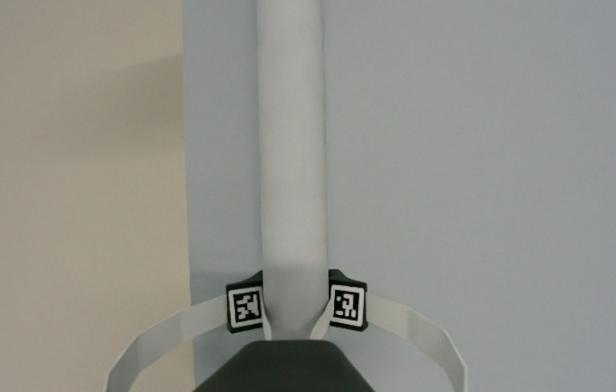

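Call:
move(blocking=false, r2={"base":{"rotate_rad":0.16},"joints":{"wrist_yaw_rad":0.1},"speeds":{"wrist_yaw_rad":0.3},"pace":"slow","contact_limits":{"rotate_rad":0.8}}, cameras=[])

Call:
wait(seconds=2, cameras=[])

Call:
move(blocking=false, r2={"base":{"translate_m":-0.14,"strafe_m":-0.103},"joints":{"wrist_yaw_rad":0.25},"speeds":{"wrist_yaw_rad":0.08},"pace":"slow","contact_limits":{"translate_m":0.8}}, cameras=[])

Call:
wait(seconds=4, cameras=[])

Call:
move(blocking=false, r2={"base":{"rotate_rad":0.16},"joints":{"wrist_yaw_rad":0.1},"speeds":{"wrist_yaw_rad":0.3},"pace":"slow","contact_limits":{"rotate_rad":0.8}}, cameras=[])

Call:
wait(seconds=2, cameras=[])

Call:
move(blocking=false, r2={"base":{"translate_m":-0.14,"strafe_m":-0.103},"joints":{"wrist_yaw_rad":0.25},"speeds":{"wrist_yaw_rad":0.08},"pace":"slow","contact_limits":{"translate_m":0.8}}, cameras=[])

Call:
wait(seconds=4, cameras=["r2_wrist_camera","r2_head_camera"])

Scene clock: 228.93 s.
move: r2 moving
r1: as last shown
r1.lidar_m: 1.06 1.00 1.10 2.45 2.55 2.11 1.97 2.08 2.36 2.25 1.20 0.88
r1.servo_current: wrist_yaw_rad=59(65) wrist_pitch_rad=46(46) wrist_roll_rad=46(65) gripper_m=39(39)
r1.wrist_depth_mm: - - - 1008 - 640 - / - - - 1008 - 634 - / - - - - - 627 - / - - - - - 640 - / - - - - - 640 - / - - 190 - 187 621 - / - 140 - 136 1708 585 -
r2.base_odometry: x=-3.528 y=-1.056 heading=-2.704
r2.turned_by_wheels: +0.114
r2.turned_by_imu: +0.111
r2.base_tilt: forward=-0.6 right=+0.1
r2.lidar_m: 0.40 0.95 1.50 2.06 2.34 3.74 1.54 3.27 2.68 1.94 0.86 0.53
r2.base_status: rotate_rad moving
r2.joint_positions: lift_m=+0.920 arm_m=+0.000 wrist_yaw_rad=+0.128 wrist_pitch_rad=+0.001 wrist_roll_rad=+0.000 gripper_m=-0.025
r2.joint_status: wrist_yaw_rad moving
r2.measured_speeds: translate_m=+0.001 strafe_m=-0.001 rotate_rad=+0.318 lift_m=+0.000 arm_m=+0.000 wrist_yaw_rad=-0.374 wrist_pitch_rad=+0.000 wrist_roll_rad=+0.000
r2.motor_effort: lift_m=+20(21) arm_m=-4(4) wheel_0=-10(10) wheel_1=-9(10) wheel_2=+2(15)
r2.servo_current: wrist_yaw_rad=52(208) wrist_pitch_rad=39(39) wrist_roll_rad=52(59) gripper_m=124(130)
r2.contact_limits: rotate_rad 0.8
r2.hand_pose: x=+0.4681 y=-0.0498 z=+1.0977 quat_wxyz=(+0.998, +0.000, +0.001, +0.064) (m; r2's base frame)
r2.wrist_depth_mm: - - 240 163 242 245 246 / - - 241 164 245 248 249 / - - 243 165 246 248 249 / - - 244 166 247 250 251 / - - 246 168 248 251 252 / - - 183 170 180 253 253 / - 123 247 - 252 254 256
pictures: none
No camera images: "cameras" was empty.

Scene clock: 229.53 s.
earlier move: r2 done
r1.base_odometry: x=-1.133 y=+1.268 heading=-2.413
r1.turned_by_wheels: +0.000
r1.turned_by_imu: +0.000
r1.base_tilt: forward=-1.6 right=+1.3
r1.lidar_m: 1.06 0.99 1.11 2.46 2.54 2.08 1.97 2.08 2.36 2.24 1.19 0.89
r1.base_status: not commanded
r1.joint_positions: lift_m=+0.600 arm_m=+0.000 wrist_yaw_rad=+0.002 wrist_pitch_rad=+0.002 wrist_roll_rad=+0.000 gripper_m=+0.056
r1.joint_status: not commanded
r1.measured_speeds: all 0
r1.motor_effort: lift_m=+24(24) arm_m=-3(4) wheel_0=+2(2) wheel_1=-1(1) wheel_2=+0(0)
r1.servo_current: wrist_yaw_rad=72(72) wrist_pitch_rad=39(52) wrist_roll_rad=46(72) gripper_m=39(46)
r1.hand_pose: x=+0.4595 y=-0.0868 z=+0.7772 quat_wxyz=(+1.000, +0.000, +0.001, +0.001) (m; r1's base frame)
r1.wrist_depth_mm: - - - 1025 - 640 - / - - - 1008 - 634 - / - - - - - 647 - / - - - - - 634 - / - - - - - 634 - / - - 190 - 188 609 - / - 141 - 137 1708 585 -
r2.base_odometry: x=-3.528 y=-1.056 heading=-2.660
r2.turned_by_wheels: +0.044
r2.turned_by_imu: +0.042
r2.base_tilt: forward=-0.6 right=+0.1
r2.lidar_m: 0.41 0.98 1.64 2.05 2.35 3.97 1.53 3.17 2.70 1.81 0.81 0.52
r2.base_status: done
r2.joint_positions: lift_m=+0.920 arm_m=+0.000 wrist_yaw_rad=+0.097 wrist_pitch_rad=+0.001 wrist_roll_rad=+0.000 gripper_m=-0.025
r2.joint_status: all done
r2.measured_speeds: all 0
r2.motor_effort: lift_m=+20(21) arm_m=-4(4) wheel_0=-18(18) wheel_1=-8(10) wheel_2=-1(15)
r2.servo_current: wrist_yaw_rad=52(208) wrist_pitch_rad=46(46) wrist_roll_rad=46(59) gripper_m=124(130)
r2.contact_limits: rotate_rad 0.8
r2.hand_pose: x=+0.4664 y=-0.0592 z=+1.0977 quat_wxyz=(+0.999, +0.000, +0.001, +0.048) (m; r2's base frame)
r2.wrist_depth_mm: - - 238 163 243 246 248 / - - 240 164 245 247 250 / - - 242 165 246 249 251 / - - 244 166 247 249 252 / - - 245 167 248 249 253 / - - 182 168 180 252 255 / - - 247 - 252 253 256
wait: 0.60 of 2 s (r2 has come to rest)
pictures: none
No camera images: "cameras" was empty.

Scene clock: 230.03 s.
move: r2 moving
r1: as last shown
r1.lidar_m: 1.05 1.00 1.09 2.46 2.54 2.06 1.97 2.07 2.37 2.25 1.20 0.85
r1.servo_current: wrist_yaw_rad=65(65) wrist_pitch_rad=46(52) wrist_roll_rad=39(59) gripper_m=39(52)
r1.wrist_depth_mm: - - - 1025 - 634 - / - - - 1025 - 634 - / - - - - - 634 - / - - - - - 640 - / - - - - - 647 - / - - 190 - 188 621 - / - 140 - 136 1661 591 -
r2.base_odometry: x=-3.522 y=-1.044 heading=-2.660
r2.turned_by_wheels: +0.000
r2.turned_by_imu: -0.022
r2.base_tilt: forward=-0.6 right=+0.1
r2.lidar_m: 0.40 0.96 1.60 2.04 2.35 3.84 1.50 3.21 2.69 1.86 0.80 0.50
r2.base_status: translate_m moving; strafe_m moving
r2.joint_positions: lift_m=+0.920 arm_m=+0.000 wrist_yaw_rad=+0.121 wrist_pitch_rad=+0.001 wrist_roll_rad=+0.000 gripper_m=-0.025
r2.joint_status: wrist_yaw_rad moving
r2.measured_speeds: translate_m=-0.042 strafe_m=-0.028 rotate_rad=-0.006 lift_m=+0.000 arm_m=+0.000 wrist_yaw_rad=+0.078 wrist_pitch_rad=+0.000 wrist_roll_rad=+0.000
r2.motor_effort: lift_m=+20(21) arm_m=-4(4) wheel_0=-9(15) wheel_1=-12(13) wheel_2=+14(16)
r2.servo_current: wrist_yaw_rad=85(104) wrist_pitch_rad=46(46) wrist_roll_rad=46(52) gripper_m=117(130)
r2.contact_limits: translate_m 0.8
r2.hand_pose: x=+0.4678 y=-0.0519 z=+1.0977 quat_wxyz=(+0.998, +0.000, +0.001, +0.061) (m; r2's base frame)
r2.wrist_depth_mm: - - 238 163 244 246 248 / - - 240 164 245 246 249 / - - 242 165 247 249 249 / - - 244 166 248 250 252 / - - 245 167 249 252 253 / - - 183 167 179 253 255 / - - 247 - 252 253 256
pictures: none
No camera images: "cameras" was empty.

Scene clock: 232.47 s.
earlier move: r2 done
r1.base_odometry: x=-1.133 y=+1.268 heading=-2.413
r1.turned_by_wheels: +0.000
r1.turned_by_imu: +0.000
r1.base_tilt: forward=-1.6 right=+1.2
r1.lidar_m: 1.11 1.00 1.12 2.45 2.54 2.08 1.98 2.07 2.36 2.25 1.19 0.85
r1.base_status: not commanded
r1.joint_positions: lift_m=+0.600 arm_m=+0.000 wrist_yaw_rad=+0.002 wrist_pitch_rad=+0.002 wrist_roll_rad=+0.000 gripper_m=+0.056
r1.joint_status: not commanded
r1.measured_speeds: all 0
r1.motor_effort: lift_m=+24(24) arm_m=-3(4) wheel_0=+2(2) wheel_1=-1(1) wheel_2=+0(0)
r1.servo_current: wrist_yaw_rad=59(72) wrist_pitch_rad=33(52) wrist_roll_rad=33(65) gripper_m=46(52)
r1.hand_pose: x=+0.4595 y=-0.0868 z=+0.7772 quat_wxyz=(+1.000, +0.000, +0.001, +0.001) (m; r1's base frame)
r1.wrist_depth_mm: - - - 1118 - 634 - / - - - 1138 - 634 - / - - - 1160 - 640 - / - - - - - 647 - / - - - - - 640 - / - - 190 - 187 621 - / - 141 - 137 1808 585 -
r2.base_odometry: x=-3.452 y=-0.900 heading=-2.659
r2.turned_by_wheels: +0.002
r2.turned_by_imu: -0.009
r2.base_tilt: forward=-0.6 right=+0.0
r2.lidar_m: 0.42 1.06 1.78 2.18 2.45 1.55 1.37 3.11 2.58 2.12 1.05 0.56
r2.base_status: done
r2.joint_positions: lift_m=+0.920 arm_m=+0.000 wrist_yaw_rad=+0.256 wrist_pitch_rad=+0.001 wrist_roll_rad=+0.000 gripper_m=-0.025
r2.joint_status: all done
r2.measured_speeds: all 0
r2.motor_effort: lift_m=+20(21) arm_m=-4(4) wheel_0=+8(15) wheel_1=-7(17) wheel_2=+15(19)
r2.servo_current: wrist_yaw_rad=52(104) wrist_pitch_rad=39(46) wrist_roll_rad=65(65) gripper_m=124(130)
r2.contact_limits: translate_m 0.8
r2.hand_pose: x=+0.4721 y=-0.0115 z=+1.0977 quat_wxyz=(+0.992, +0.000, +0.001, +0.128) (m; r2's base frame)
r2.wrist_depth_mm: - - 242 163 243 244 245 / - - 241 166 245 245 247 / - - 245 164 246 247 247 / - - 245 168 246 249 250 / - - 247 166 249 250 251 / - - 185 167 181 250 252 / - - 249 - 252 252 253
wait: 2.43 of 4 s (r2 has come to rest)
pictures: none
No camera images: "cameras" was empty.

Scene clock: 232.97 s.
move: r2 moving
r1: as last shown
r1.base_tilt: forward=-1.5 right=+1.3
r1.lidar_m: 1.12 1.01 1.12 2.46 2.56 2.08 1.94 2.06 2.36 2.25 1.19 0.88
r1.motor_effort: lift_m=+24(24) arm_m=-4(4) wheel_0=+2(2) wheel_1=-1(1) wheel_2=+0(0)
r1.servo_current: wrist_yaw_rad=59(65) wrist_pitch_rad=39(52) wrist_roll_rad=52(59) gripper_m=39(46)
r1.wrist_depth_mm: - - - 1118 - 634 - / - - - 1138 - 634 - / - - - 1160 - 634 - / - - - - - 640 - / - - - - - 640 - / - - 190 - 187 609 - / - 140 - 137 1808 585 -
r2.base_odometry: x=-3.453 y=-0.900 heading=-2.544
r2.turned_by_wheels: +0.114
r2.turned_by_imu: +0.111
r2.base_tilt: forward=-0.6 right=+0.1
r2.lidar_m: 0.41 1.14 2.12 2.19 2.62 1.48 1.39 2.86 2.57 1.76 0.87 0.50
r2.base_status: rotate_rad moving
r2.joint_positions: lift_m=+0.920 arm_m=+0.000 wrist_yaw_rad=+0.126 wrist_pitch_rad=+0.001 wrist_roll_rad=+0.000 gripper_m=-0.025
r2.joint_status: wrist_yaw_rad moving
r2.measured_speeds: translate_m=+0.002 strafe_m=-0.003 rotate_rad=+0.313 lift_m=+0.000 arm_m=+0.000 wrist_yaw_rad=-0.335 wrist_pitch_rad=+0.000 wrist_roll_rad=+0.000
r2.motor_effort: lift_m=+20(21) arm_m=-4(4) wheel_0=-10(11) wheel_1=-6(11) wheel_2=+3(13)
r2.servo_current: wrist_yaw_rad=65(182) wrist_pitch_rad=39(46) wrist_roll_rad=46(65) gripper_m=130(130)
r2.contact_limits: rotate_rad 0.8
r2.hand_pose: x=+0.4680 y=-0.0504 z=+1.0977 quat_wxyz=(+0.998, +0.000, +0.001, +0.063) (m; r2's base frame)
r2.wrist_depth_mm: - - 239 162 245 249 251 / - - 240 165 246 249 252 / - - 242 167 248 251 254 / - - 243 166 249 252 255 / - - 244 169 250 255 256 / - - 183 167 181 254 258 / - 123 247 - 253 257 259
pictures: none
No camera images: "cameras" was empty.

Scene clock: 233.57 s.
earlier move: r2 done
r1.base_odometry: x=-1.133 y=+1.268 heading=-2.413
r1.turned_by_wheels: +0.000
r1.turned_by_imu: +0.000
r1.base_tilt: forward=-1.6 right=+1.3
r1.lidar_m: 1.11 1.00 1.11 2.43 2.54 2.07 1.97 2.06 2.36 2.25 1.20 0.88
r1.base_status: not commanded
r1.joint_positions: lift_m=+0.600 arm_m=+0.000 wrist_yaw_rad=+0.002 wrist_pitch_rad=+0.002 wrist_roll_rad=+0.000 gripper_m=+0.056
r1.joint_status: not commanded
r1.measured_speeds: all 0
r1.motor_effort: lift_m=+24(24) arm_m=-4(4) wheel_0=+2(2) wheel_1=-1(1) wheel_2=+0(0)
r1.servo_current: wrist_yaw_rad=59(65) wrist_pitch_rad=46(52) wrist_roll_rad=46(65) gripper_m=39(52)
r1.hand_pose: x=+0.4595 y=-0.0868 z=+0.7772 quat_wxyz=(+1.000, +0.000, +0.001, +0.001) (m; r1's base frame)
r1.wrist_depth_mm: - - - 1138 - 634 - / - - - 1138 - 634 - / - - - 1138 - 647 - / - - - - - 640 - / - - - - - 640 - / - - 190 - 187 615 - / - 140 - 137 1756 597 -
r2.base_odometry: x=-3.453 y=-0.900 heading=-2.501
r2.turned_by_wheels: +0.044
r2.turned_by_imu: +0.041
r2.base_tilt: forward=-0.6 right=+0.1
r2.lidar_m: 0.40 1.17 2.18 2.20 2.73 1.45 1.38 2.83 2.57 1.63 0.78 0.51
r2.base_status: done
r2.joint_positions: lift_m=+0.920 arm_m=+0.000 wrist_yaw_rad=+0.095 wrist_pitch_rad=+0.001 wrist_roll_rad=+0.000 gripper_m=-0.025
r2.joint_status: all done
r2.measured_speeds: all 0
r2.motor_effort: lift_m=+20(21) arm_m=-4(4) wheel_0=-17(18) wheel_1=-7(11) wheel_2=-1(13)
r2.servo_current: wrist_yaw_rad=46(182) wrist_pitch_rad=39(46) wrist_roll_rad=33(65) gripper_m=124(130)
r2.contact_limits: rotate_rad 0.8
r2.hand_pose: x=+0.4663 y=-0.0598 z=+1.0977 quat_wxyz=(+0.999, +0.000, +0.001, +0.047) (m; r2's base frame)
r2.wrist_depth_mm: - - 237 164 244 248 251 / - - 239 168 246 250 252 / - - 239 166 247 251 254 / - - 241 167 248 253 256 / - - 243 168 250 254 258 / - - 180 169 180 255 258 / - 116 245 - 253 255 259
wait: 0.60 of 2 s (r2 has come to rest)
pictures: none
No camera images: "cameras" was empty.

Scene clock: 234.07 s.
move: r2 moving
r1: as last shown
r1.lidar_m: 1.11 1.01 1.13 2.45 2.56 2.08 1.98 2.07 2.37 2.25 1.20 0.87
r1.servo_current: wrist_yaw_rad=46(52) wrist_pitch_rad=46(52) wrist_roll_rad=26(59) gripper_m=39(46)
r1.wrist_depth_mm: - - - 1138 - 634 - / - - - 1160 - 634 - / - - - 1138 - 627 - / - - - - - 640 - / - - - - - 640 - / - - 190 - 187 615 - / - 140 - 137 1756 585 -
r2.base_odometry: x=-3.449 y=-0.887 heading=-2.501
r2.turned_by_wheels: +0.000
r2.turned_by_imu: -0.024
r2.base_tilt: forward=-0.6 right=+0.1
r2.lidar_m: 0.40 1.18 2.18 2.19 2.66 1.40 1.38 2.84 2.57 1.75 0.87 0.51
r2.base_status: translate_m moving; strafe_m moving
r2.joint_positions: lift_m=+0.920 arm_m=+0.000 wrist_yaw_rad=+0.117 wrist_pitch_rad=+0.001 wrist_roll_rad=+0.000 gripper_m=-0.025
r2.joint_status: wrist_yaw_rad moving
r2.measured_speeds: translate_m=-0.042 strafe_m=-0.031 rotate_rad=+0.002 lift_m=+0.000 arm_m=+0.000 wrist_yaw_rad=+0.093 wrist_pitch_rad=+0.000 wrist_roll_rad=+0.000
r2.motor_effort: lift_m=+20(21) arm_m=-4(4) wheel_0=-7(18) wheel_1=-14(14) wheel_2=+13(14)
r2.servo_current: wrist_yaw_rad=117(169) wrist_pitch_rad=33(52) wrist_roll_rad=52(52) gripper_m=117(124)
r2.contact_limits: translate_m 0.8
r2.hand_pose: x=+0.4675 y=-0.0532 z=+1.0977 quat_wxyz=(+0.998, +0.000, +0.001, +0.058) (m; r2's base frame)
r2.wrist_depth_mm: - - 238 163 246 249 254 / - - 239 165 247 251 255 / - - 241 165 248 252 254 / - - 242 166 250 254 257 / - - 243 167 251 255 259 / - - 182 167 180 257 260 / - - 245 - 254 258 263
pictures: none
No camera images: "cameras" was empty.

Scene clock: 236.50 s.
earlier move: r2 done
r1.base_odometry: x=-1.133 y=+1.268 heading=-2.413
r1.turned_by_wheels: +0.000
r1.turned_by_imu: +0.000
r1.base_tilt: forward=-1.6 right=+1.3
r1.lidar_m: 1.19 1.01 1.10 2.45 2.55 2.09 1.99 2.06 2.37 2.25 1.16 0.87
r1.base_status: not commanded
r1.joint_positions: lift_m=+0.600 arm_m=+0.000 wrist_yaw_rad=+0.002 wrist_pitch_rad=+0.002 wrist_roll_rad=+0.000 gripper_m=+0.056
r1.joint_status: not commanded
r1.measured_speeds: all 0
r1.motor_effort: lift_m=+24(24) arm_m=-4(4) wheel_0=+2(3) wheel_1=-1(2) wheel_2=+0(0)
r1.servo_current: wrist_yaw_rad=52(65) wrist_pitch_rad=39(52) wrist_roll_rad=59(72) gripper_m=46(46)
r1.hand_pose: x=+0.4595 y=-0.0868 z=+0.7772 quat_wxyz=(+1.000, +0.000, +0.001, +0.001) (m; r1's base frame)
r1.wrist_depth_mm: - - - - - 634 - / - - - 1281 - 627 - / - - - 1281 - 640 - / - - - - - 640 - / - - - - - 640 - / - - 190 - 188 621 - / - 140 - 137 1756 591 -
r2.base_odometry: x=-3.402 y=-0.734 heading=-2.500
r2.turned_by_wheels: +0.001
r2.turned_by_imu: -0.012
r2.base_tilt: forward=-0.6 right=+0.1
r2.lidar_m: 0.39 1.28 2.29 2.30 2.81 1.30 1.28 2.76 2.44 1.92 1.12 0.58
r2.base_status: done
r2.joint_positions: lift_m=+0.920 arm_m=+0.000 wrist_yaw_rad=+0.253 wrist_pitch_rad=+0.001 wrist_roll_rad=+0.000 gripper_m=-0.025
r2.joint_status: all done
r2.measured_speeds: all 0
r2.motor_effort: lift_m=+20(21) arm_m=-4(4) wheel_0=+3(18) wheel_1=-7(17) wheel_2=+14(17)
r2.servo_current: wrist_yaw_rad=46(169) wrist_pitch_rad=46(52) wrist_roll_rad=46(59) gripper_m=117(130)
r2.contact_limits: translate_m 0.8
r2.hand_pose: x=+0.4720 y=-0.0124 z=+1.0977 quat_wxyz=(+0.992, +0.000, +0.001, +0.126) (m; r2's base frame)
r2.wrist_depth_mm: - - 239 163 245 247 251 / 1921 - 240 163 247 250 252 / 1863 - 242 165 248 251 253 / 1921 - 244 167 249 252 256 / 1921 - 245 167 250 254 256 / 1983 - 186 167 179 255 258 / - 137 247 - 253 258 258
wait: 2.43 of 4 s (r2 has come to rest)
pictures: r2_head_camera, r2_wrist_camera
Images, in order (width x height): r2_head_camera 420x560, r2_wrist_camera 616x392.

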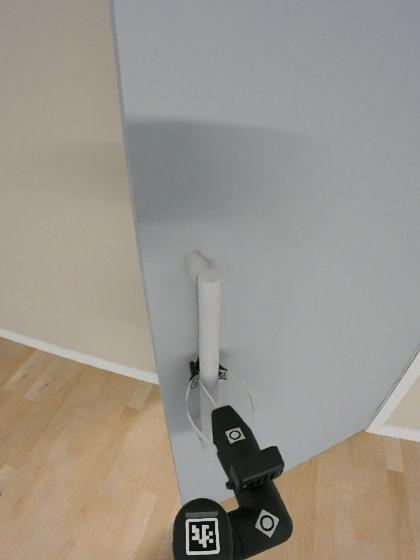

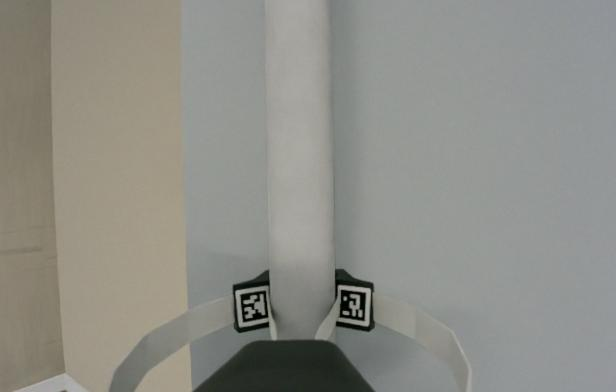

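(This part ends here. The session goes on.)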